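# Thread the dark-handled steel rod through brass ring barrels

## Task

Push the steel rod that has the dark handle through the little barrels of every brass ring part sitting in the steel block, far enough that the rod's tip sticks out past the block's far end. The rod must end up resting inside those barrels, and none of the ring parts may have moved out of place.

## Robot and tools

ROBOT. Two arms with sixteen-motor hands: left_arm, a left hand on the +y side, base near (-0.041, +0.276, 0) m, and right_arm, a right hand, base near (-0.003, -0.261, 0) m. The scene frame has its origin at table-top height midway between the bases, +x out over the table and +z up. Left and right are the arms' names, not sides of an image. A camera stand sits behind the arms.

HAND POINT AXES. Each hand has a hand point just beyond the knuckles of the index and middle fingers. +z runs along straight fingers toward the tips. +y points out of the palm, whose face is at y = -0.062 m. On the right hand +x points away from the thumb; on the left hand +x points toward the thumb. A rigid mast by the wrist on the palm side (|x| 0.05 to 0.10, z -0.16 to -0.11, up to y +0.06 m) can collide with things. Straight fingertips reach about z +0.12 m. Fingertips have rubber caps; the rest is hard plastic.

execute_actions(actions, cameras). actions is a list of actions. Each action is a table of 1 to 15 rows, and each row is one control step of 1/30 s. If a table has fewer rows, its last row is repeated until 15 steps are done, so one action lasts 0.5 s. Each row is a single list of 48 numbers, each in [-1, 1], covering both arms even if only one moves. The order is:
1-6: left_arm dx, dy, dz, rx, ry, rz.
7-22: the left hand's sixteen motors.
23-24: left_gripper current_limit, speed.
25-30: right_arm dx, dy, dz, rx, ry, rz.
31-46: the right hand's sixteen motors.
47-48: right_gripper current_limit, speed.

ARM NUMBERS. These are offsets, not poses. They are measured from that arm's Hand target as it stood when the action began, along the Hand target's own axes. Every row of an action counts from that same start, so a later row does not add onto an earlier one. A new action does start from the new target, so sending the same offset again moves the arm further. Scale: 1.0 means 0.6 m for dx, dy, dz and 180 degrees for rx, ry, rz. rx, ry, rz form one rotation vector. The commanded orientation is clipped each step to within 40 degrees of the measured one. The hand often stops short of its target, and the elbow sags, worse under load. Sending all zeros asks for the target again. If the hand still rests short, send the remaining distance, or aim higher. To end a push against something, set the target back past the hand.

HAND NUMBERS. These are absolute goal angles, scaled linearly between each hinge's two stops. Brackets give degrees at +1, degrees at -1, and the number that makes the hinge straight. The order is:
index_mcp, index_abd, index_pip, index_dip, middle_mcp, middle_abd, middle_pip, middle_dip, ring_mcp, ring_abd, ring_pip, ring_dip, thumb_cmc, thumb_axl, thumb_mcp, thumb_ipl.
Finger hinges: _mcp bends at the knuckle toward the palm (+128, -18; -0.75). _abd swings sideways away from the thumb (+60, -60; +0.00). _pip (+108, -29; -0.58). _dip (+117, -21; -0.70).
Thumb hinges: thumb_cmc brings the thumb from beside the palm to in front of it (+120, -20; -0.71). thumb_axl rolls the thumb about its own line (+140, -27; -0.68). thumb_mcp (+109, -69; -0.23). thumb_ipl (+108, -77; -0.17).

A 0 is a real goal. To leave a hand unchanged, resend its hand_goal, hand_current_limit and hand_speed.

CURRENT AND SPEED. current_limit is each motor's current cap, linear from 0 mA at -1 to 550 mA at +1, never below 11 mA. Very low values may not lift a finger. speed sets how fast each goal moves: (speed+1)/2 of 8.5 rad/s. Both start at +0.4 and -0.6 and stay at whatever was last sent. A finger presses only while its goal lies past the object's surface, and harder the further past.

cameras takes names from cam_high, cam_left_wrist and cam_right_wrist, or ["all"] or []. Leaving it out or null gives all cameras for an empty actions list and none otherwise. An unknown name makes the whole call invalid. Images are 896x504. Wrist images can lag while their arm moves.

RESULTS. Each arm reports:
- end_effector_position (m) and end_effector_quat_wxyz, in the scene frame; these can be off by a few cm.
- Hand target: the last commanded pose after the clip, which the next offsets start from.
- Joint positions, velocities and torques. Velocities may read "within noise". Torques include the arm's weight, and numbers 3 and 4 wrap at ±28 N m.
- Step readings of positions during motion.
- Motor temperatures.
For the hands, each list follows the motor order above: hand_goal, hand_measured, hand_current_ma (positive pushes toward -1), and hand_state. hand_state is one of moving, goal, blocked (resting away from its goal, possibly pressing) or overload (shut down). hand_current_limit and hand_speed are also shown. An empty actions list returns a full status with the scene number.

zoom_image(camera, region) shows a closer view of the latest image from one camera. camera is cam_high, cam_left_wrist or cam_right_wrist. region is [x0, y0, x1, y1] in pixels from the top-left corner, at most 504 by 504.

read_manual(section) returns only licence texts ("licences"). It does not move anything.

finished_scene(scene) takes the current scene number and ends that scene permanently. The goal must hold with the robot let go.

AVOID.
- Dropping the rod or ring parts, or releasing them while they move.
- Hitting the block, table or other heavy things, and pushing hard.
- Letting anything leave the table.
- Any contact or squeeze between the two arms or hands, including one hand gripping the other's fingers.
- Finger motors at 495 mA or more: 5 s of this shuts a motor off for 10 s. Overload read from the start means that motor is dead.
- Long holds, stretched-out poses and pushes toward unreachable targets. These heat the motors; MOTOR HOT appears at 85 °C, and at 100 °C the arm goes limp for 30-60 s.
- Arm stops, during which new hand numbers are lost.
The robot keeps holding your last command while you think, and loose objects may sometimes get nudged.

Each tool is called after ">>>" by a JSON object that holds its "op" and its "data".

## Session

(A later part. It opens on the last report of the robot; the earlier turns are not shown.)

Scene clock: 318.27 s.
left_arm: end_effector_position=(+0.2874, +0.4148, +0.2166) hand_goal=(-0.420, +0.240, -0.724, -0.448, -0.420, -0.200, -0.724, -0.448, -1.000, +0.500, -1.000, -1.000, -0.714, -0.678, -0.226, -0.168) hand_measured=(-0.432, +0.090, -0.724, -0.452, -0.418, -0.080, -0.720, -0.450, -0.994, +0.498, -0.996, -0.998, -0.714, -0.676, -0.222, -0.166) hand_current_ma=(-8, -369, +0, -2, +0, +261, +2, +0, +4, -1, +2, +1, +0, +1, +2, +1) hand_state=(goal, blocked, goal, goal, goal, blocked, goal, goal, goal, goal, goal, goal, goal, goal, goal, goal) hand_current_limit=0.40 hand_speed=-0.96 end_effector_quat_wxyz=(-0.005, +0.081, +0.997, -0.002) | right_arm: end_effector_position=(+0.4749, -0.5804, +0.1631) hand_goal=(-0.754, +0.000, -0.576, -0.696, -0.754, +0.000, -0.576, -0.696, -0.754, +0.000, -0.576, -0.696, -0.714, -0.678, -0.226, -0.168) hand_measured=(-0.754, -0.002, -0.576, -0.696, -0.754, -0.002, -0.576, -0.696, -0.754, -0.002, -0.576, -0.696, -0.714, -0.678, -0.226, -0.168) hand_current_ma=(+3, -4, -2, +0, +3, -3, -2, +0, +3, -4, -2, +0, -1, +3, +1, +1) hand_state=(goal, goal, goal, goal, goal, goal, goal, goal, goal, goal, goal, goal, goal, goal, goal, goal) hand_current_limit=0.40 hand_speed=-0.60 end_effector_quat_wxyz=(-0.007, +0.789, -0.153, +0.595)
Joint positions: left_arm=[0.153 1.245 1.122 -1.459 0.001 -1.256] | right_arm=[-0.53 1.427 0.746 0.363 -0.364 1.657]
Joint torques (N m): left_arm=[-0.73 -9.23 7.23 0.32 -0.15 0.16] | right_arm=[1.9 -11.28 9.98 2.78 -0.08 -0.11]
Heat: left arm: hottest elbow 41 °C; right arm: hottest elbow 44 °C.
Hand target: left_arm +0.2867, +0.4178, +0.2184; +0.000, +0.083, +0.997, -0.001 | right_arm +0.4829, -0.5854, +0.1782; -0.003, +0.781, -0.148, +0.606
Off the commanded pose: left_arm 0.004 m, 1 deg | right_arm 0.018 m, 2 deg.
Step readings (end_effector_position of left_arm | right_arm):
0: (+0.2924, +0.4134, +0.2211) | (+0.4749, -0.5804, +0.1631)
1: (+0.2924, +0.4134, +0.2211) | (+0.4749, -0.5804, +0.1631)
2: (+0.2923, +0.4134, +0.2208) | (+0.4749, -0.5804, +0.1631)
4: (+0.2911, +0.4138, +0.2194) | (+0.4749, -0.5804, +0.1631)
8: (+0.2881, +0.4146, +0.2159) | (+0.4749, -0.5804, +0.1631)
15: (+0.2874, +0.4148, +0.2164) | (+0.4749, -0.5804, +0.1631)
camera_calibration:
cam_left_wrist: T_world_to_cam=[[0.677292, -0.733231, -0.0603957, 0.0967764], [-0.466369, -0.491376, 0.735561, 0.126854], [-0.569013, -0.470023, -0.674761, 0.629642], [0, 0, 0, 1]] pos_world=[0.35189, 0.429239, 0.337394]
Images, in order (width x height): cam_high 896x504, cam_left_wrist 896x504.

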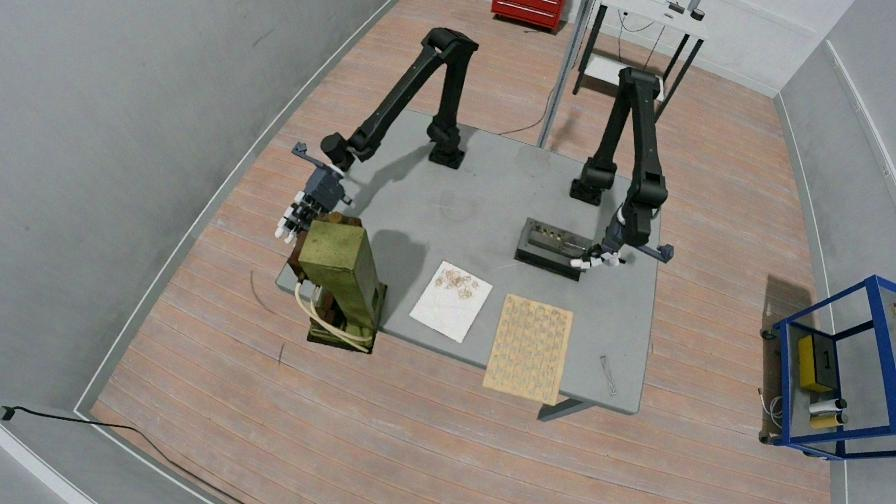

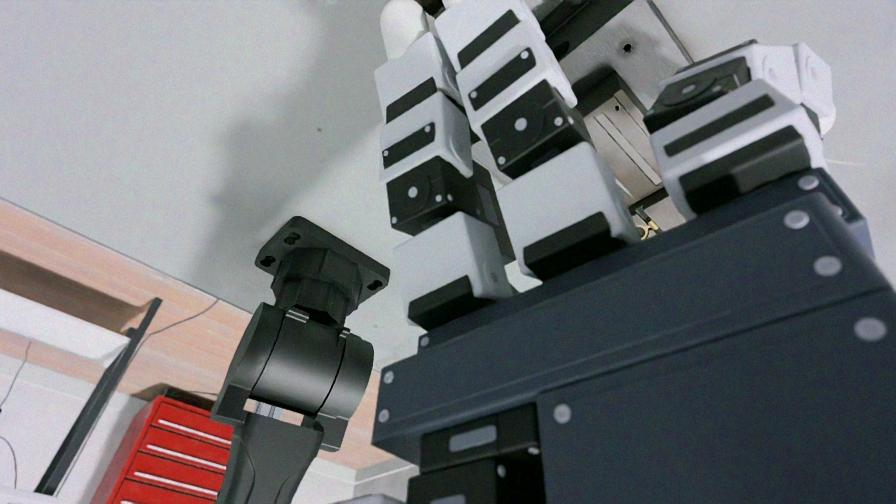

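>>> {"op": "execute_actions", "data": {"actions": [[[0,0,0,0,0,0,-0.42,0.24,-0.723,-0.478,-0.42,-0.2,-0.723,-0.478,-1,0.5,-1,-1,-0.714,-0.678,-0.226,-0.168,0.4,-0.96,0,0,0,0,0,0,-0.754,0,-0.576,-0.696,-0.754,0,-0.576,-0.696,-0.754,0,-0.576,-0.696,-0.714,-0.678,-0.226,-0.168,0.4,-0.6]]], "cameras": ["cam_left_wrist","cam_high"]}}

>>> {"op": "zoom_image", "data": {"camera": "cam_left_wrist", "region": [610, 170, 690, 245]}}

>>> {"op": "zoom_image", "data": {"camera": "cam_high", "region": [540, 220, 600, 260]}}

Scene clock: 320.63 s.
left_arm: end_effector_position=(+0.2874, +0.4148, +0.2166) hand_goal=(-0.420, +0.240, -0.724, -0.478, -0.420, -0.200, -0.724, -0.478, -1.000, +0.500, -1.000, -1.000, -0.714, -0.678, -0.226, -0.168) hand_measured=(-0.432, +0.090, -0.724, -0.476, -0.418, -0.080, -0.720, -0.472, -0.994, +0.498, -0.996, -0.998, -0.714, -0.676, -0.222, -0.166) hand_current_ma=(-8, -369, +0, +0, +0, +261, +2, +2, +4, -1, +2, +1, +0, +1, +2, +1) hand_state=(goal, blocked, goal, goal, goal, blocked, goal, goal, goal, goal, goal, goal, goal, goal, goal, goal) hand_current_limit=0.40 hand_speed=-0.96 end_effector_quat_wxyz=(-0.005, +0.082, +0.997, -0.002) | right_arm: end_effector_position=(+0.4749, -0.5804, +0.1631) hand_goal=(-0.754, +0.000, -0.576, -0.696, -0.754, +0.000, -0.576, -0.696, -0.754, +0.000, -0.576, -0.696, -0.714, -0.678, -0.226, -0.168) hand_measured=(-0.754, -0.002, -0.576, -0.696, -0.754, -0.002, -0.576, -0.696, -0.754, -0.002, -0.576, -0.696, -0.714, -0.678, -0.226, -0.168) hand_current_ma=(+3, -4, -2, +0, +3, -3, -2, +0, +3, -4, -2, +0, -1, +3, +1, +1) hand_state=(goal, goal, goal, goal, goal, goal, goal, goal, goal, goal, goal, goal, goal, goal, goal, goal) hand_current_limit=0.40 hand_speed=-0.60 end_effector_quat_wxyz=(-0.007, +0.789, -0.153, +0.595)
Joint positions: left_arm=[0.153 1.245 1.122 -1.459 0.001 -1.256] | right_arm=[-0.53 1.427 0.746 0.363 -0.364 1.657]
Joint torques (N m): left_arm=[-0.15 -8.82 7.13 0.46 -0.15 0.23] | right_arm=[2.96 -11.11 10 3.12 -0.11 -0.05]
Heat: left arm: hottest elbow 41 °C; right arm: hottest elbow 44 °C.
Hand target: left_arm +0.2867, +0.4178, +0.2184; +0.000, +0.083, +0.997, -0.001 | right_arm +0.4829, -0.5854, +0.1782; -0.003, +0.781, -0.148, +0.606
Off the commanded pose: left_arm 0.004 m, 1 deg | right_arm 0.018 m, 2 deg.
Step readings (end_effector_position of left_arm | right_arm):
0: (+0.2874, +0.4148, +0.2166) | (+0.4749, -0.5804, +0.1631)
1: (+0.2874, +0.4148, +0.2166) | (+0.4749, -0.5804, +0.1631)
2: (+0.2874, +0.4148, +0.2166) | (+0.4749, -0.5804, +0.1631)
4: (+0.2874, +0.4148, +0.2166) | (+0.4749, -0.5804, +0.1631)
8: (+0.2874, +0.4148, +0.2166) | (+0.4749, -0.5804, +0.1631)
15: (+0.2874, +0.4148, +0.2166) | (+0.4749, -0.5804, +0.1631)
camera_calibration:
cam_left_wrist: T_world_to_cam=[[0.677039, -0.73347, -0.060331, 0.0968054], [-0.466591, -0.491194, 0.735542, 0.126858], [-0.569132, -0.46984, -0.674788, 0.629625], [0, 0, 0, 1]] pos_world=[0.351989, 0.429139, 0.337394]
Images, in order (width x height): cam_high 896x504, cam_left_wrist 896x504.

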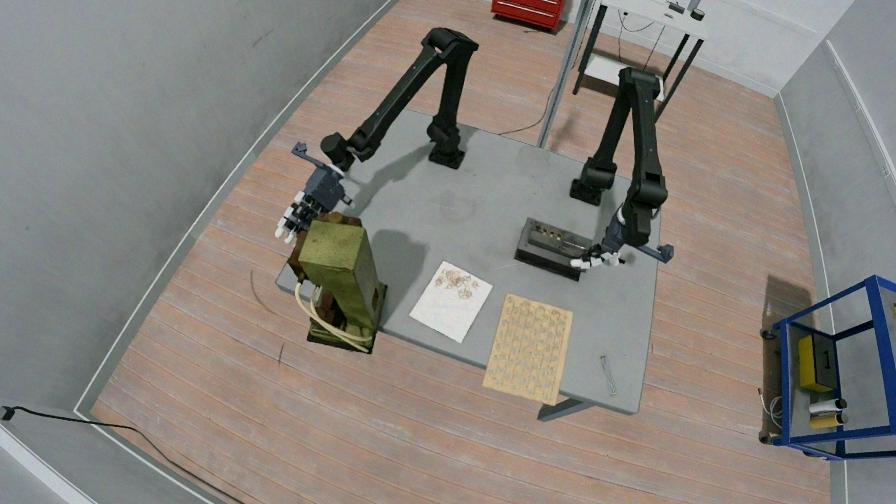

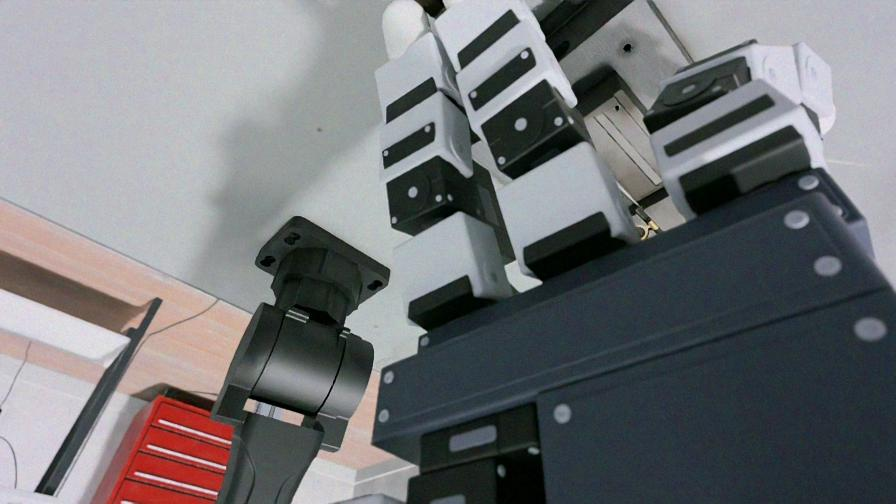

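Scaled by 6.300 from the camera's 896x504 image, which has a finer 1280x720 frame.

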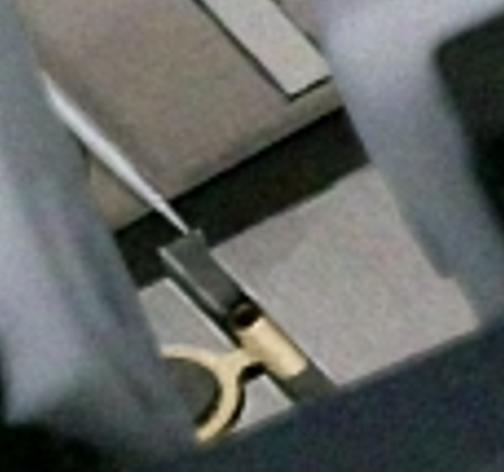

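Scaled by 8.400 from the camera's 896x504 image, which has a finer 1280x720 frame.

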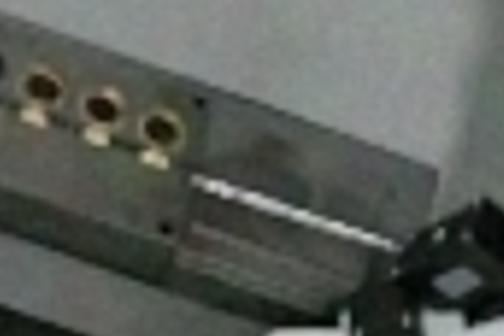

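>>> {"op": "execute_actions", "data": {"actions": [[[0.0012,0,0,0,0,0,-0.42,0.24,-0.723,-0.493,-0.42,-0.2,-0.723,-0.493,-1,0.5,-1,-1,-0.714,-0.678,-0.226,-0.168,0.4,-0.96,0,0,0,0,0,0,-0.754,0,-0.576,-0.696,-0.754,0,-0.576,-0.696,-0.754,0,-0.576,-0.696,-0.714,-0.678,-0.226,-0.168,0.4,-0.6]],[[-0.0005,-0.012,0,0,0,0,-0.42,0.24,-0.723,-0.493,-0.42,-0.2,-0.723,-0.493,-1,0.5,-1,-1,-0.714,-0.678,-0.226,-0.168,0.4,-0.96,0,0,0,0,0,0,-0.754,0,-0.576,-0.696,-0.754,0,-0.576,-0.696,-0.754,0,-0.576,-0.696,-0.714,-0.678,-0.226,-0.168,0.4,-0.6]]], "cameras": ["cam_left_wrist","cam_high"]}}

>>> {"op": "zoom_image", "data": {"camera": "cam_left_wrist", "region": [610, 170, 690, 245]}}

>>> {"op": "zoom_image", "data": {"camera": "cam_high", "region": [540, 220, 600, 260]}}

Scene clock: 367.90 s.
left_arm: end_effector_position=(+0.2856, +0.4141, +0.2169) hand_goal=(-0.420, +0.240, -0.724, -0.494, -0.420, -0.200, -0.724, -0.494, -1.000, +0.500, -1.000, -1.000, -0.714, -0.678, -0.226, -0.168) hand_measured=(-0.432, +0.090, -0.724, -0.492, -0.418, -0.080, -0.720, -0.488, -0.994, +0.498, -0.996, -0.998, -0.714, -0.676, -0.222, -0.166) hand_current_ma=(-8, -369, +0, +0, +0, +261, +2, +2, +4, -1, +2, +1, +0, +1, +2, +1) hand_state=(goal, blocked, goal, goal, goal, blocked, goal, goal, goal, goal, goal, goal, goal, goal, goal, goal) hand_current_limit=0.40 hand_speed=-0.96 end_effector_quat_wxyz=(-0.004, +0.082, +0.997, -0.002) | right_arm: end_effector_position=(+0.4749, -0.5804, +0.1631) hand_goal=(-0.754, +0.000, -0.576, -0.696, -0.754, +0.000, -0.576, -0.696, -0.754, +0.000, -0.576, -0.696, -0.714, -0.678, -0.226, -0.168) hand_measured=(-0.754, -0.002, -0.576, -0.696, -0.754, -0.002, -0.576, -0.696, -0.754, -0.002, -0.576, -0.696, -0.714, -0.678, -0.226, -0.168) hand_current_ma=(+3, -4, -2, +0, +3, -3, -2, +0, +3, -4, -2, +0, -1, +3, +1, +1) hand_state=(goal, goal, goal, goal, goal, goal, goal, goal, goal, goal, goal, goal, goal, goal, goal, goal) hand_current_limit=0.40 hand_speed=-0.60 end_effector_quat_wxyz=(-0.007, +0.789, -0.153, +0.595)
Joint positions: left_arm=[0.152 1.238 1.117 -1.459 0.001 -1.255] | right_arm=[-0.53 1.427 0.746 0.363 -0.364 1.657]
Joint torques (N m): left_arm=[-1.85 -9.29 7.04 0.36 -0.18 -0.04] | right_arm=[2.43 -11.28 9.69 2.77 -0.13 -0.08]
Heat: left arm: hottest elbow 39 °C; right arm: hottest elbow 45 °C.
Hand target: left_arm +0.2850, +0.4109, +0.2184; +0.000, +0.083, +0.997, +0.000 | right_arm +0.4829, -0.5854, +0.1782; -0.003, +0.781, -0.148, +0.606
Off the commanded pose: left_arm 0.004 m, 1 deg | right_arm 0.018 m, 2 deg.
Step readings (end_effector_position of left_arm | right_arm):
0: (+0.2874, +0.4148, +0.2166) | (+0.4749, -0.5804, +0.1631)
1: (+0.2874, +0.4148, +0.2166) | (+0.4749, -0.5804, +0.1631)
2: (+0.2874, +0.4148, +0.2166) | (+0.4749, -0.5804, +0.1631)
4: (+0.2874, +0.4148, +0.2167) | (+0.4749, -0.5804, +0.1631)
8: (+0.2873, +0.4149, +0.2168) | (+0.4749, -0.5804, +0.1631)
15: (+0.2873, +0.4149, +0.2171) | (+0.4749, -0.5804, +0.1631)
16: (+0.2873, +0.4149, +0.2171) | (+0.4749, -0.5804, +0.1631)
17: (+0.2872, +0.4149, +0.2169) | (+0.4749, -0.5804, +0.1631)
19: (+0.2866, +0.4148, +0.2169) | (+0.4749, -0.5804, +0.1631)
23: (+0.2856, +0.4141, +0.2167) | (+0.4749, -0.5804, +0.1631)
30: (+0.2856, +0.4141, +0.2169) | (+0.4749, -0.5804, +0.1631)
camera_calibration:
cam_left_wrist: T_world_to_cam=[[0.67605, -0.734467, -0.0592731, 0.0980831], [-0.468682, -0.490685, 0.734551, 0.126035], [-0.568588, -0.468813, -0.67596, 0.628085], [0, 0, 0, 1]] pos_world=[0.349883, 0.428337, 0.337795]
Images, in order (width x height): cam_high 896x504, cam_left_wrist 896x504.

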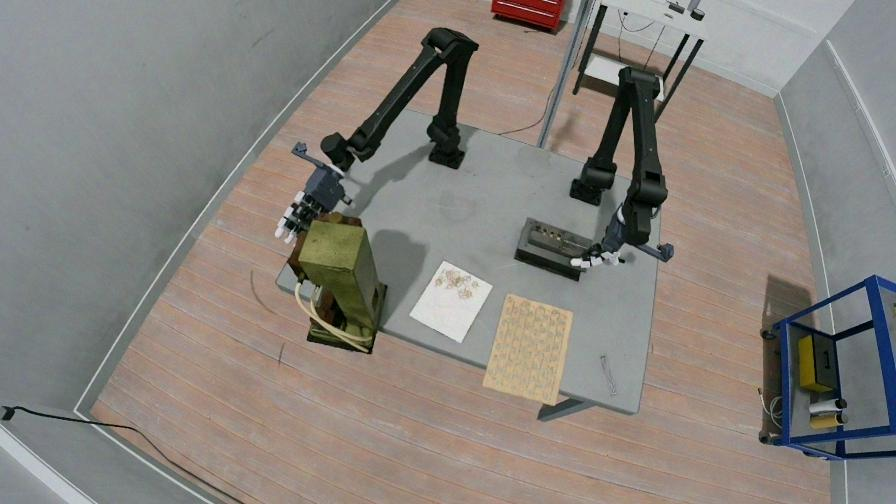

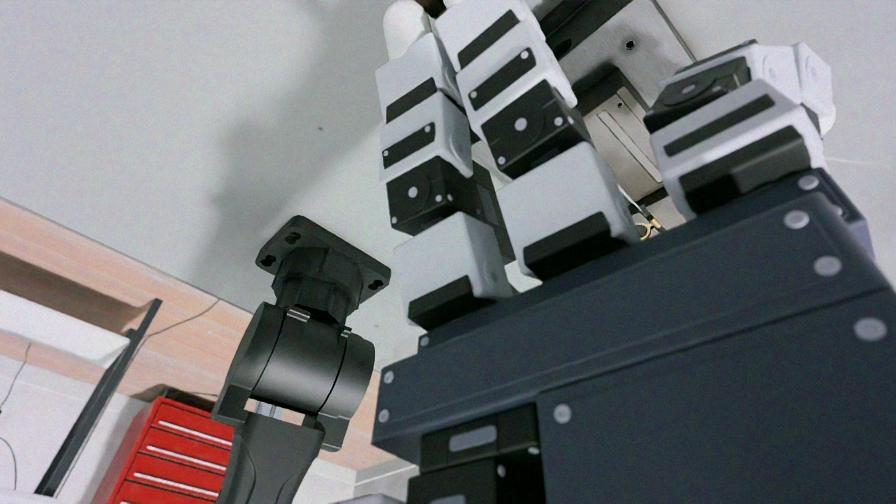

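Scaled by 6.300 from the camera's 896x504 image, which has a finer 1280x720 frame.

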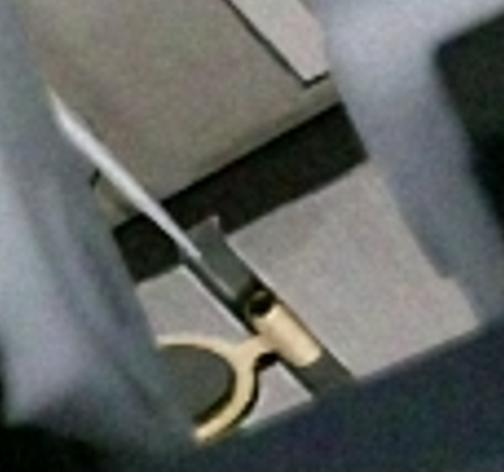

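Scaled by 8.400 from the camera's 896x504 image, which has a finer 1280x720 frame.

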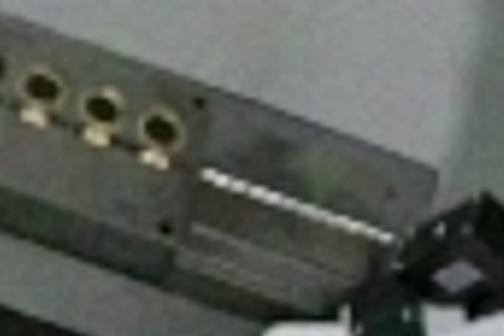

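>>> {"op": "execute_actions", "data": {"actions": [[[-0.0023,-0.0148,0,0,0,0,-0.42,0.24,-0.723,-0.493,-0.42,-0.2,-0.723,-0.493,-1,0.5,-1,-1,-0.714,-0.678,-0.226,-0.168,0.4,-0.96,0,0,0,0,0,0,-0.754,0,-0.576,-0.696,-0.754,0,-0.576,-0.696,-0.754,0,-0.576,-0.696,-0.714,-0.678,-0.226,-0.168,0.4,-0.6]]], "cameras": ["cam_left_wrist","cam_high"]}}

>>> {"op": "zoom_image", "data": {"camera": "cam_left_wrist", "region": [610, 170, 690, 245]}}

>>> {"op": "zoom_image", "data": {"camera": "cam_high", "region": [540, 220, 600, 260]}}

Scene clock: 369.60 s.
left_arm: end_effector_position=(+0.2871, +0.4045, +0.2180) hand_goal=(-0.420, +0.240, -0.724, -0.494, -0.420, -0.200, -0.724, -0.494, -1.000, +0.500, -1.000, -1.000, -0.714, -0.678, -0.226, -0.168) hand_measured=(-0.432, +0.090, -0.724, -0.492, -0.418, -0.080, -0.720, -0.488, -0.994, +0.498, -0.996, -0.998, -0.714, -0.676, -0.222, -0.166) hand_current_ma=(-8, -369, +0, +0, +0, +261, +2, +2, +4, -1, +2, +1, +0, +1, +2, +1) hand_state=(goal, blocked, goal, goal, goal, blocked, goal, goal, goal, goal, goal, goal, goal, goal, goal, goal) hand_current_limit=0.40 hand_speed=-0.96 end_effector_quat_wxyz=(-0.003, +0.085, +0.996, -0.001) | right_arm: end_effector_position=(+0.4749, -0.5804, +0.1631) hand_goal=(-0.754, +0.000, -0.576, -0.696, -0.754, +0.000, -0.576, -0.696, -0.754, +0.000, -0.576, -0.696, -0.714, -0.678, -0.226, -0.168) hand_measured=(-0.754, -0.002, -0.576, -0.696, -0.754, -0.002, -0.576, -0.696, -0.754, -0.002, -0.576, -0.696, -0.714, -0.678, -0.226, -0.168) hand_current_ma=(+3, -4, -2, +0, +3, -3, -2, +0, +3, -4, -2, +0, -1, +3, +1, +1) hand_state=(goal, goal, goal, goal, goal, goal, goal, goal, goal, goal, goal, goal, goal, goal, goal, goal) hand_current_limit=0.40 hand_speed=-0.60 end_effector_quat_wxyz=(-0.007, +0.789, -0.153, +0.595)
Joint positions: left_arm=[0.124 1.235 1.117 -1.459 0.001 -1.278] | right_arm=[-0.53 1.427 0.746 0.363 -0.364 1.657]
Joint torques (N m): left_arm=[-1.73 -8.94 6.97 0.34 -0.15 -0.06] | right_arm=[2.55 -11.63 10.06 2.89 -0.18 -0.14]
Heat: left arm: hottest elbow 39 °C; right arm: hottest elbow 45 °C.
Hand target: left_arm +0.2850, +0.4018, +0.2184; +0.000, +0.083, +0.997, +0.000 | right_arm +0.4829, -0.5854, +0.1782; -0.003, +0.781, -0.148, +0.606
Off the commanded pose: left_arm 0.003 m, 0 deg | right_arm 0.018 m, 2 deg.
Step readings (end_effector_position of left_arm | right_arm):
0: (+0.2856, +0.4141, +0.2169) | (+0.4749, -0.5804, +0.1631)
1: (+0.2856, +0.4140, +0.2169) | (+0.4749, -0.5804, +0.1631)
2: (+0.2857, +0.4136, +0.2169) | (+0.4749, -0.5804, +0.1631)
4: (+0.2861, +0.4114, +0.2172) | (+0.4749, -0.5804, +0.1631)
8: (+0.2873, +0.4061, +0.2178) | (+0.4749, -0.5804, +0.1631)
15: (+0.2872, +0.4045, +0.2180) | (+0.4749, -0.5804, +0.1631)
camera_calibration:
cam_left_wrist: T_world_to_cam=[[0.671992, -0.738323, -0.057499, 0.092451], [-0.473958, -0.488435, 0.732663, 0.122205], [-0.569027, -0.465091, -0.678158, 0.624361], [0, 0, 0, 1]] pos_world=[0.351072, 0.418333, 0.339196]
Images, in order (width x height): cam_high 896x504, cam_left_wrist 896x504.

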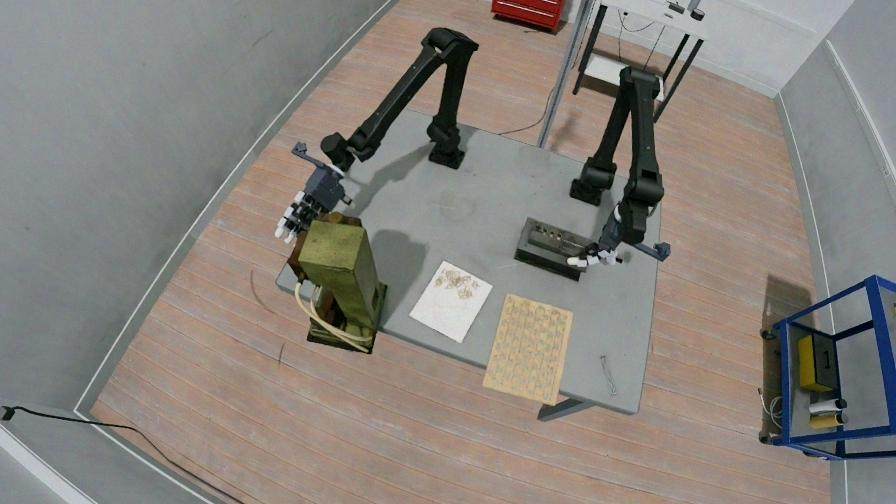

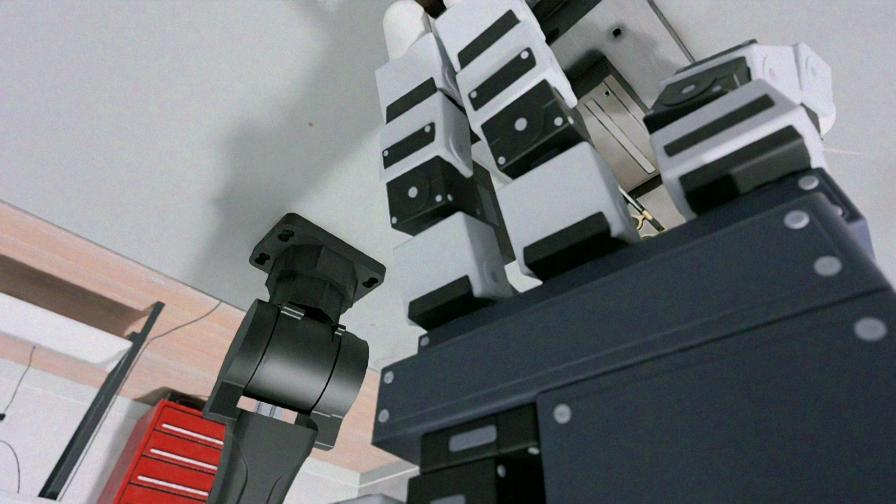

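Scaled by 6.300 from the camera's 896x504 image, which has a finer 1280x720 frame.

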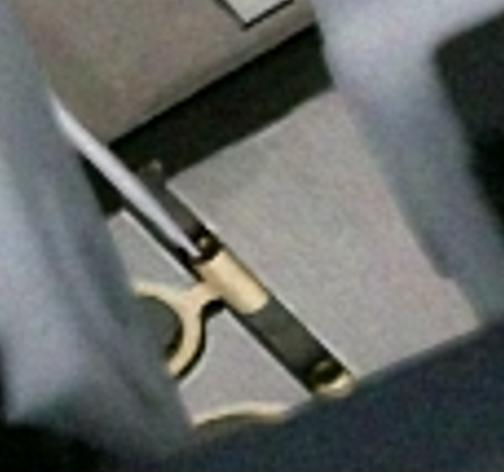

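Scaled by 8.400 from the camera's 896x504 image, which has a finer 1280x720 frame.

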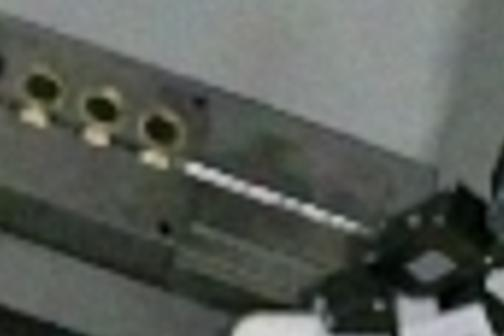

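>>> {"op": "execute_actions", "data": {"actions": [[[-0.001,0.004,0,0,0,0,-0.42,0.24,-0.723,-0.483,-0.42,-0.2,-0.723,-0.483,-1,0.5,-1,-1,-0.714,-0.678,-0.226,-0.168,0.4,-0.96,0,0,0,0,0,0,-0.754,0,-0.576,-0.696,-0.754,0,-0.576,-0.696,-0.754,0,-0.576,-0.696,-0.714,-0.678,-0.226,-0.168,0.4,-0.6]]], "cameras": ["cam_left_wrist","cam_high"]}}

>>> {"op": "zoom_image", "data": {"camera": "cam_left_wrist", "region": [610, 170, 690, 245]}}

>>> {"op": "zoom_image", "data": {"camera": "cam_high", "region": [540, 220, 600, 260]}}

Scene clock: 370.97 s.
left_arm: end_effector_position=(+0.2870, +0.4045, +0.2180) hand_goal=(-0.420, +0.240, -0.724, -0.484, -0.420, -0.200, -0.724, -0.484, -1.000, +0.500, -1.000, -1.000, -0.714, -0.678, -0.226, -0.168) hand_measured=(-0.432, +0.090, -0.724, -0.488, -0.418, -0.080, -0.720, -0.486, -0.994, +0.498, -0.996, -0.998, -0.714, -0.676, -0.222, -0.166) hand_current_ma=(-8, -369, +0, -2, +0, +261, +2, +0, +4, -1, +2, +1, +0, +1, +2, +1) hand_state=(goal, blocked, goal, goal, goal, blocked, goal, goal, goal, goal, goal, goal, goal, goal, goal, goal) hand_current_limit=0.40 hand_speed=-0.96 end_effector_quat_wxyz=(-0.003, +0.085, +0.996, -0.001) | right_arm: end_effector_position=(+0.4749, -0.5804, +0.1631) hand_goal=(-0.754, +0.000, -0.576, -0.696, -0.754, +0.000, -0.576, -0.696, -0.754, +0.000, -0.576, -0.696, -0.714, -0.678, -0.226, -0.168) hand_measured=(-0.754, -0.002, -0.576, -0.696, -0.754, -0.002, -0.576, -0.696, -0.754, -0.002, -0.576, -0.696, -0.714, -0.678, -0.226, -0.168) hand_current_ma=(+3, -4, -2, +0, +3, -3, -2, +0, +3, -4, -2, +0, -1, +3, +1, +1) hand_state=(goal, goal, goal, goal, goal, goal, goal, goal, goal, goal, goal, goal, goal, goal, goal, goal) hand_current_limit=0.40 hand_speed=-0.60 end_effector_quat_wxyz=(-0.007, +0.789, -0.153, +0.595)
Joint positions: left_arm=[0.124 1.235 1.117 -1.459 0.001 -1.279] | right_arm=[-0.53 1.427 0.746 0.363 -0.364 1.657]
Joint torques (N m): left_arm=[-0.73 -8.82 7.13 0.44 -0.13 0.03] | right_arm=[2.55 -10.99 9.92 2.97 -0.14 -0.1]
Heat: left arm: hottest elbow 39 °C; right arm: hottest elbow 45 °C.
Hand target: left_arm +0.2860, +0.4041, +0.2184; +0.000, +0.083, +0.997, +0.000 | right_arm +0.4829, -0.5854, +0.1782; -0.003, +0.781, -0.148, +0.606
Off the commanded pose: left_arm 0.001 m, 0 deg | right_arm 0.018 m, 2 deg.
Step readings (end_effector_position of left_arm | right_arm):
0: (+0.2870, +0.4045, +0.2180) | (+0.4749, -0.5804, +0.1631)
1: (+0.2870, +0.4045, +0.2180) | (+0.4749, -0.5804, +0.1631)
2: (+0.2870, +0.4045, +0.2180) | (+0.4749, -0.5804, +0.1631)
4: (+0.2870, +0.4045, +0.2180) | (+0.4749, -0.5804, +0.1631)
8: (+0.2870, +0.4045, +0.2180) | (+0.4749, -0.5804, +0.1631)
15: (+0.2870, +0.4045, +0.2180) | (+0.4749, -0.5804, +0.1631)
camera_calibration:
cam_left_wrist: T_world_to_cam=[[0.67258, -0.737785, -0.0575336, 0.0920983], [-0.47357, -0.488849, 0.732638, 0.122204], [-0.568654, -0.465511, -0.678183, 0.624357], [0, 0, 0, 1]] pos_world=[0.350972, 0.418333, 0.339196]
Images, in order (width x height): cam_high 896x504, cam_left_wrist 896x504.

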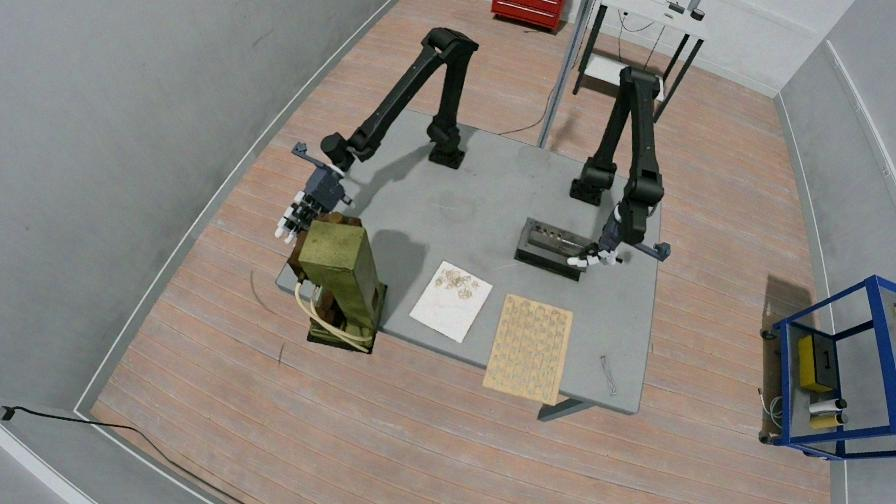

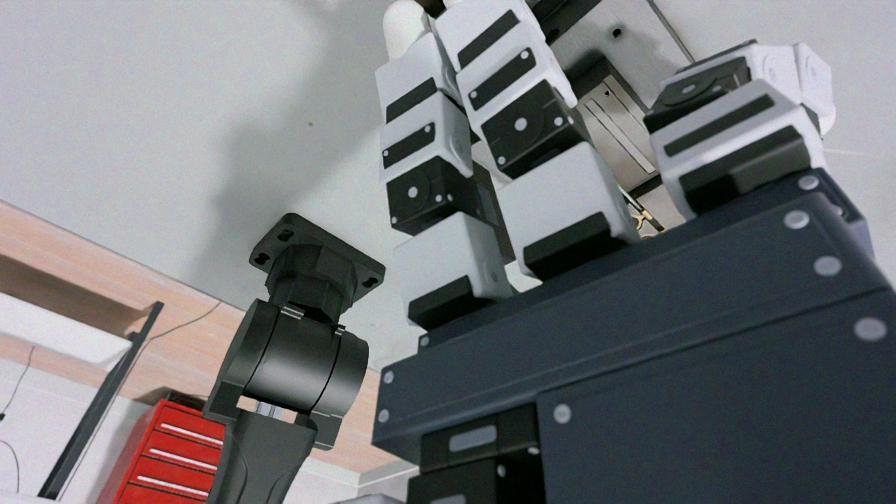

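Scaled by 6.300 from the camera's 896x504 image, which has a finer 1280x720 frame.

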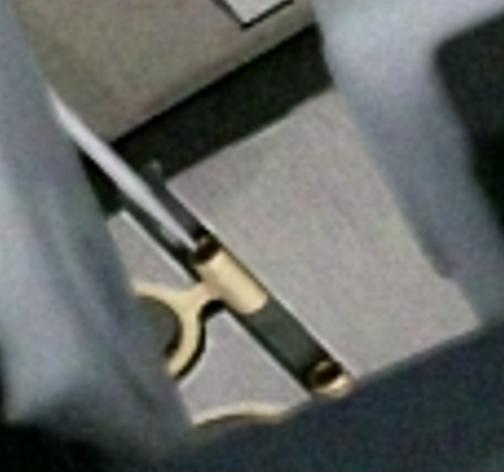

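Scaled by 8.400 from the camera's 896x504 image, which has a finer 1280x720 frame.

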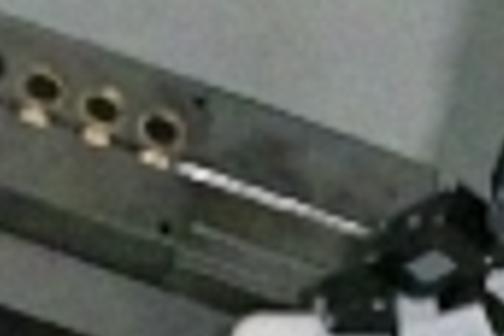

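>>> {"op": "execute_actions", "data": {"actions": [[[0,0,0,0,0,0,-0.42,0.24,-0.723,-0.474,-0.42,-0.2,-0.723,-0.474,-1,0.5,-1,-1,-0.714,-0.678,-0.226,-0.168,0.4,-0.96,0,0,0,0,0,0,-0.754,0,-0.576,-0.696,-0.754,0,-0.576,-0.696,-0.754,0,-0.576,-0.696,-0.714,-0.678,-0.226,-0.168,0.4,-0.6]]], "cameras": ["cam_left_wrist","cam_high"]}}

>>> {"op": "zoom_image", "data": {"camera": "cam_left_wrist", "region": [610, 170, 690, 245]}}

>>> {"op": "zoom_image", "data": {"camera": "cam_high", "region": [540, 220, 600, 260]}}

Scene clock: 372.07 s.
left_arm: end_effector_position=(+0.2870, +0.4045, +0.2180) hand_goal=(-0.420, +0.240, -0.724, -0.474, -0.420, -0.200, -0.724, -0.474, -1.000, +0.500, -1.000, -1.000, -0.714, -0.678, -0.226, -0.168) hand_measured=(-0.432, +0.090, -0.724, -0.478, -0.418, -0.080, -0.720, -0.476, -0.994, +0.498, -0.996, -0.998, -0.714, -0.676, -0.222, -0.166) hand_current_ma=(-8, -369, +0, -2, +0, +261, +2, +0, +4, -1, +2, +1, +0, +1, +2, +1) hand_state=(goal, blocked, goal, goal, goal, blocked, goal, goal, goal, goal, goal, goal, goal, goal, goal, goal) hand_current_limit=0.40 hand_speed=-0.96 end_effector_quat_wxyz=(-0.003, +0.085, +0.996, -0.001) | right_arm: end_effector_position=(+0.4749, -0.5804, +0.1631) hand_goal=(-0.754, +0.000, -0.576, -0.696, -0.754, +0.000, -0.576, -0.696, -0.754, +0.000, -0.576, -0.696, -0.714, -0.678, -0.226, -0.168) hand_measured=(-0.754, -0.002, -0.576, -0.696, -0.754, -0.002, -0.576, -0.696, -0.754, -0.002, -0.576, -0.696, -0.714, -0.678, -0.226, -0.168) hand_current_ma=(+3, -4, -2, +0, +3, -3, -2, +0, +3, -4, -2, +0, -1, +3, +1, +1) hand_state=(goal, goal, goal, goal, goal, goal, goal, goal, goal, goal, goal, goal, goal, goal, goal, goal) hand_current_limit=0.40 hand_speed=-0.60 end_effector_quat_wxyz=(-0.007, +0.789, -0.153, +0.595)
Joint positions: left_arm=[0.124 1.235 1.117 -1.459 0.001 -1.279] | right_arm=[-0.53 1.427 0.746 0.363 -0.364 1.657]
Joint torques (N m): left_arm=[-1.26 -8.88 7.1 0.35 -0.15 -0.01] | right_arm=[2.08 -11.46 9.87 2.91 -0.09 -0.11]
Heat: left arm: hottest elbow 39 °C; right arm: hottest elbow 45 °C.
Hand target: left_arm +0.2860, +0.4041, +0.2184; +0.000, +0.083, +0.997, +0.000 | right_arm +0.4829, -0.5854, +0.1782; -0.003, +0.781, -0.148, +0.606
Off the commanded pose: left_arm 0.001 m, 0 deg | right_arm 0.018 m, 2 deg.
Step readings (end_effector_position of left_arm | right_arm):
0: (+0.2870, +0.4045, +0.2180) | (+0.4749, -0.5804, +0.1631)
1: (+0.2870, +0.4045, +0.2180) | (+0.4749, -0.5804, +0.1631)
2: (+0.2870, +0.4045, +0.2180) | (+0.4749, -0.5804, +0.1631)
4: (+0.2870, +0.4045, +0.2180) | (+0.4749, -0.5804, +0.1631)
8: (+0.2870, +0.4045, +0.2180) | (+0.4749, -0.5804, +0.1631)
15: (+0.2870, +0.4045, +0.2180) | (+0.4749, -0.5804, +0.1631)
camera_calibration:
cam_left_wrist: T_world_to_cam=[[0.67258, -0.737785, -0.0575336, 0.0920983], [-0.47357, -0.488849, 0.732638, 0.122204], [-0.568654, -0.465511, -0.678183, 0.624357], [0, 0, 0, 1]] pos_world=[0.350972, 0.418333, 0.339196]
Images, in order (width x height): cam_high 896x504, cam_left_wrist 896x504.

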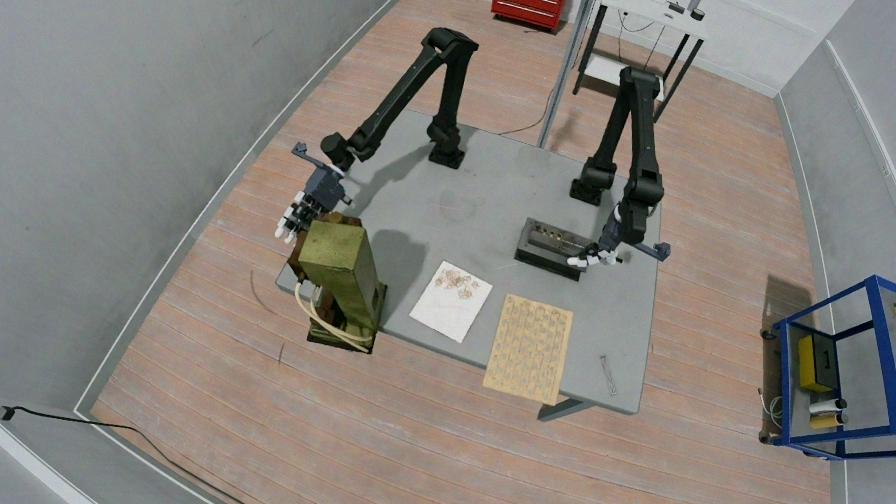

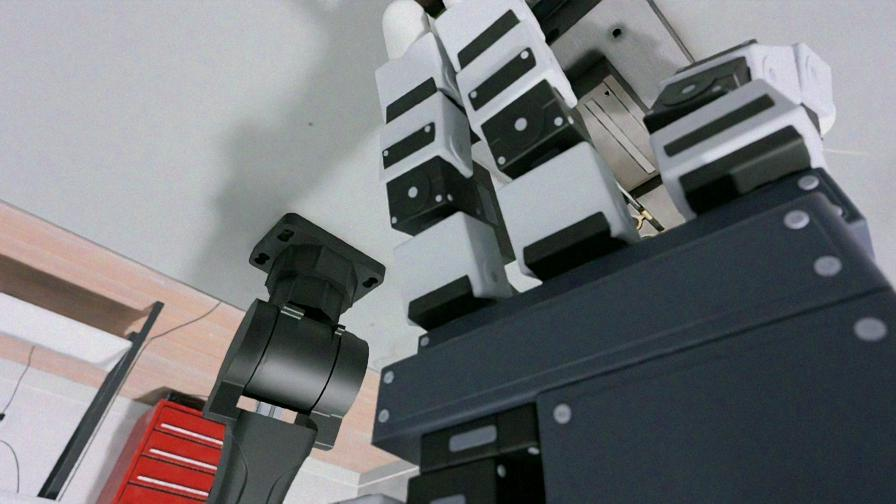

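Scaled by 6.300 from the camera's 896x504 image, which has a finer 1280x720 frame.

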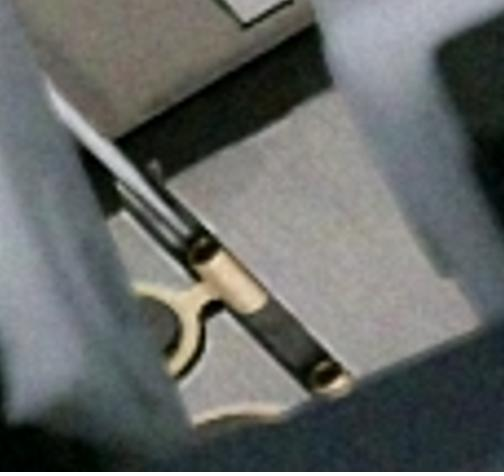

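Scaled by 8.400 from the camera's 896x504 image, which has a finer 1280x720 frame.

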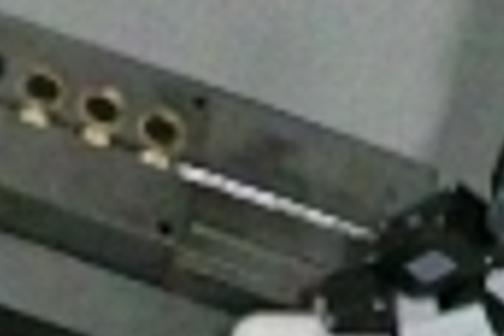

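>>> {"op": "execute_actions", "data": {"actions": [[[-0.0009,-0.0133,0,0,0,0,-0.42,0.24,-0.723,-0.474,-0.42,-0.2,-0.723,-0.474,-1,0.5,-1,-1,-0.714,-0.678,-0.226,-0.168,0.4,-0.96,0,0,0,0,0,0,-0.754,0,-0.576,-0.696,-0.754,0,-0.576,-0.696,-0.754,0,-0.576,-0.696,-0.714,-0.678,-0.226,-0.168,0.4,-0.6]]], "cameras": ["cam_left_wrist","cam_high"]}}

>>> {"op": "zoom_image", "data": {"camera": "cam_left_wrist", "region": [610, 170, 690, 245]}}

>>> {"op": "zoom_image", "data": {"camera": "cam_high", "region": [540, 220, 600, 260]}}

Scene clock: 373.60 s.
left_arm: end_effector_position=(+0.2863, +0.3991, +0.2167) hand_goal=(-0.420, +0.240, -0.724, -0.474, -0.420, -0.200, -0.724, -0.474, -1.000, +0.500, -1.000, -1.000, -0.714, -0.678, -0.226, -0.168) hand_measured=(-0.432, +0.090, -0.724, -0.478, -0.418, -0.080, -0.720, -0.476, -0.994, +0.498, -0.996, -0.998, -0.714, -0.676, -0.222, -0.166) hand_current_ma=(-8, -369, +0, -2, +0, +261, +2, +0, +4, -1, +2, +1, +0, +1, +2, +1) hand_state=(goal, blocked, goal, goal, goal, blocked, goal, goal, goal, goal, goal, goal, goal, goal, goal, goal) hand_current_limit=0.40 hand_speed=-0.96 end_effector_quat_wxyz=(-0.004, +0.084, +0.996, -0.002) | right_arm: end_effector_position=(+0.4749, -0.5804, +0.1631) hand_goal=(-0.754, +0.000, -0.576, -0.696, -0.754, +0.000, -0.576, -0.696, -0.754, +0.000, -0.576, -0.696, -0.714, -0.678, -0.226, -0.168) hand_measured=(-0.754, -0.002, -0.576, -0.696, -0.754, -0.002, -0.576, -0.696, -0.754, -0.002, -0.576, -0.696, -0.714, -0.678, -0.226, -0.168) hand_current_ma=(+3, -4, -2, +0, +3, -3, -2, +0, +3, -4, -2, +0, -1, +3, +1, +1) hand_state=(goal, goal, goal, goal, goal, goal, goal, goal, goal, goal, goal, goal, goal, goal, goal, goal) hand_current_limit=0.40 hand_speed=-0.60 end_effector_quat_wxyz=(-0.007, +0.789, -0.153, +0.595)
Joint positions: left_arm=[0.108 1.234 1.113 -1.459 0.001 -1.296] | right_arm=[-0.53 1.427 0.746 0.363 -0.364 1.657]
Joint torques (N m): left_arm=[-1.44 -9.11 7.09 0.38 -0.13 -0.01] | right_arm=[2.96 -11.4 9.84 3.02 -0.11 -0.07]
Heat: left arm: hottest elbow 39 °C; right arm: hottest elbow 45 °C.
Hand target: left_arm +0.2851, +0.3961, +0.2184; +0.000, +0.083, +0.997, -0.001 | right_arm +0.4829, -0.5854, +0.1782; -0.003, +0.781, -0.148, +0.606
Off the commanded pose: left_arm 0.004 m, 1 deg | right_arm 0.018 m, 2 deg.
Step readings (end_effector_position of left_arm | right_arm):
0: (+0.2870, +0.4045, +0.2180) | (+0.4749, -0.5804, +0.1631)
1: (+0.2870, +0.4045, +0.2180) | (+0.4749, -0.5804, +0.1631)
2: (+0.2870, +0.4044, +0.2180) | (+0.4749, -0.5804, +0.1631)
4: (+0.2871, +0.4036, +0.2180) | (+0.4749, -0.5804, +0.1631)
8: (+0.2870, +0.4005, +0.2173) | (+0.4749, -0.5804, +0.1631)
15: (+0.2864, +0.3991, +0.2167) | (+0.4749, -0.5804, +0.1631)
camera_calibration:
cam_left_wrist: T_world_to_cam=[[0.672897, -0.737328, -0.0596356, 0.0887014], [-0.470734, -0.488995, 0.734367, 0.119131], [-0.570631, -0.46608, -0.676128, 0.620875], [0, 0, 0, 1]] pos_world=[0.350682, 0.413034, 0.337595]
Images, in order (width x height): cam_high 896x504, cam_left_wrist 896x504.

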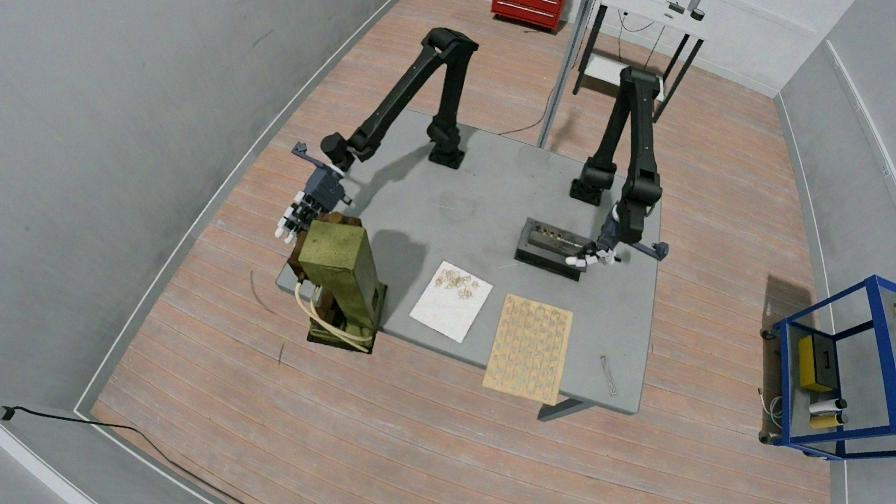

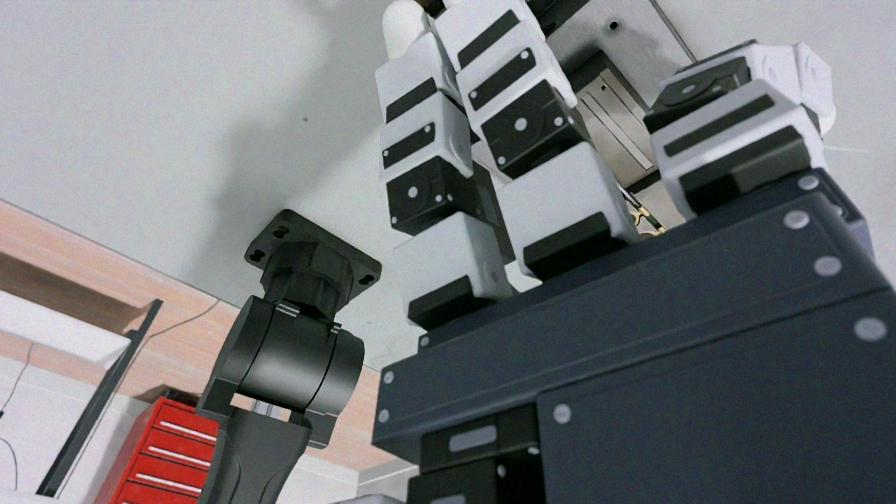

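Scaled by 6.300 from the camera's 896x504 image, which has a finer 1280x720 frame.

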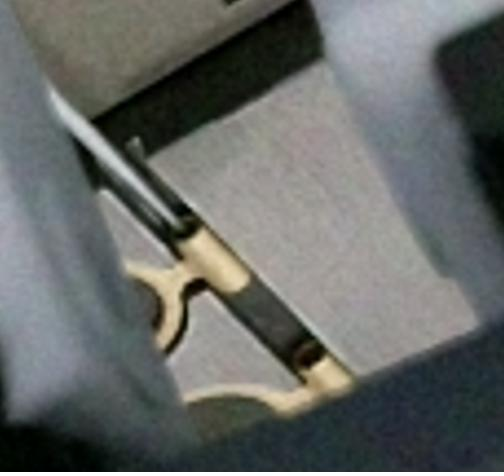

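Scaled by 8.400 from the camera's 896x504 image, which has a finer 1280x720 frame.

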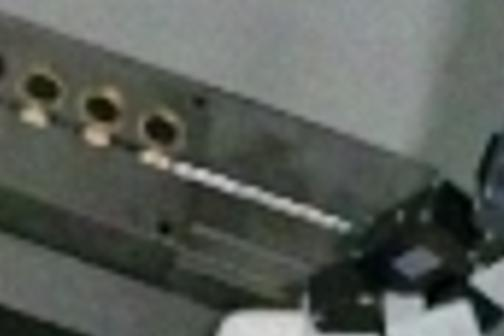

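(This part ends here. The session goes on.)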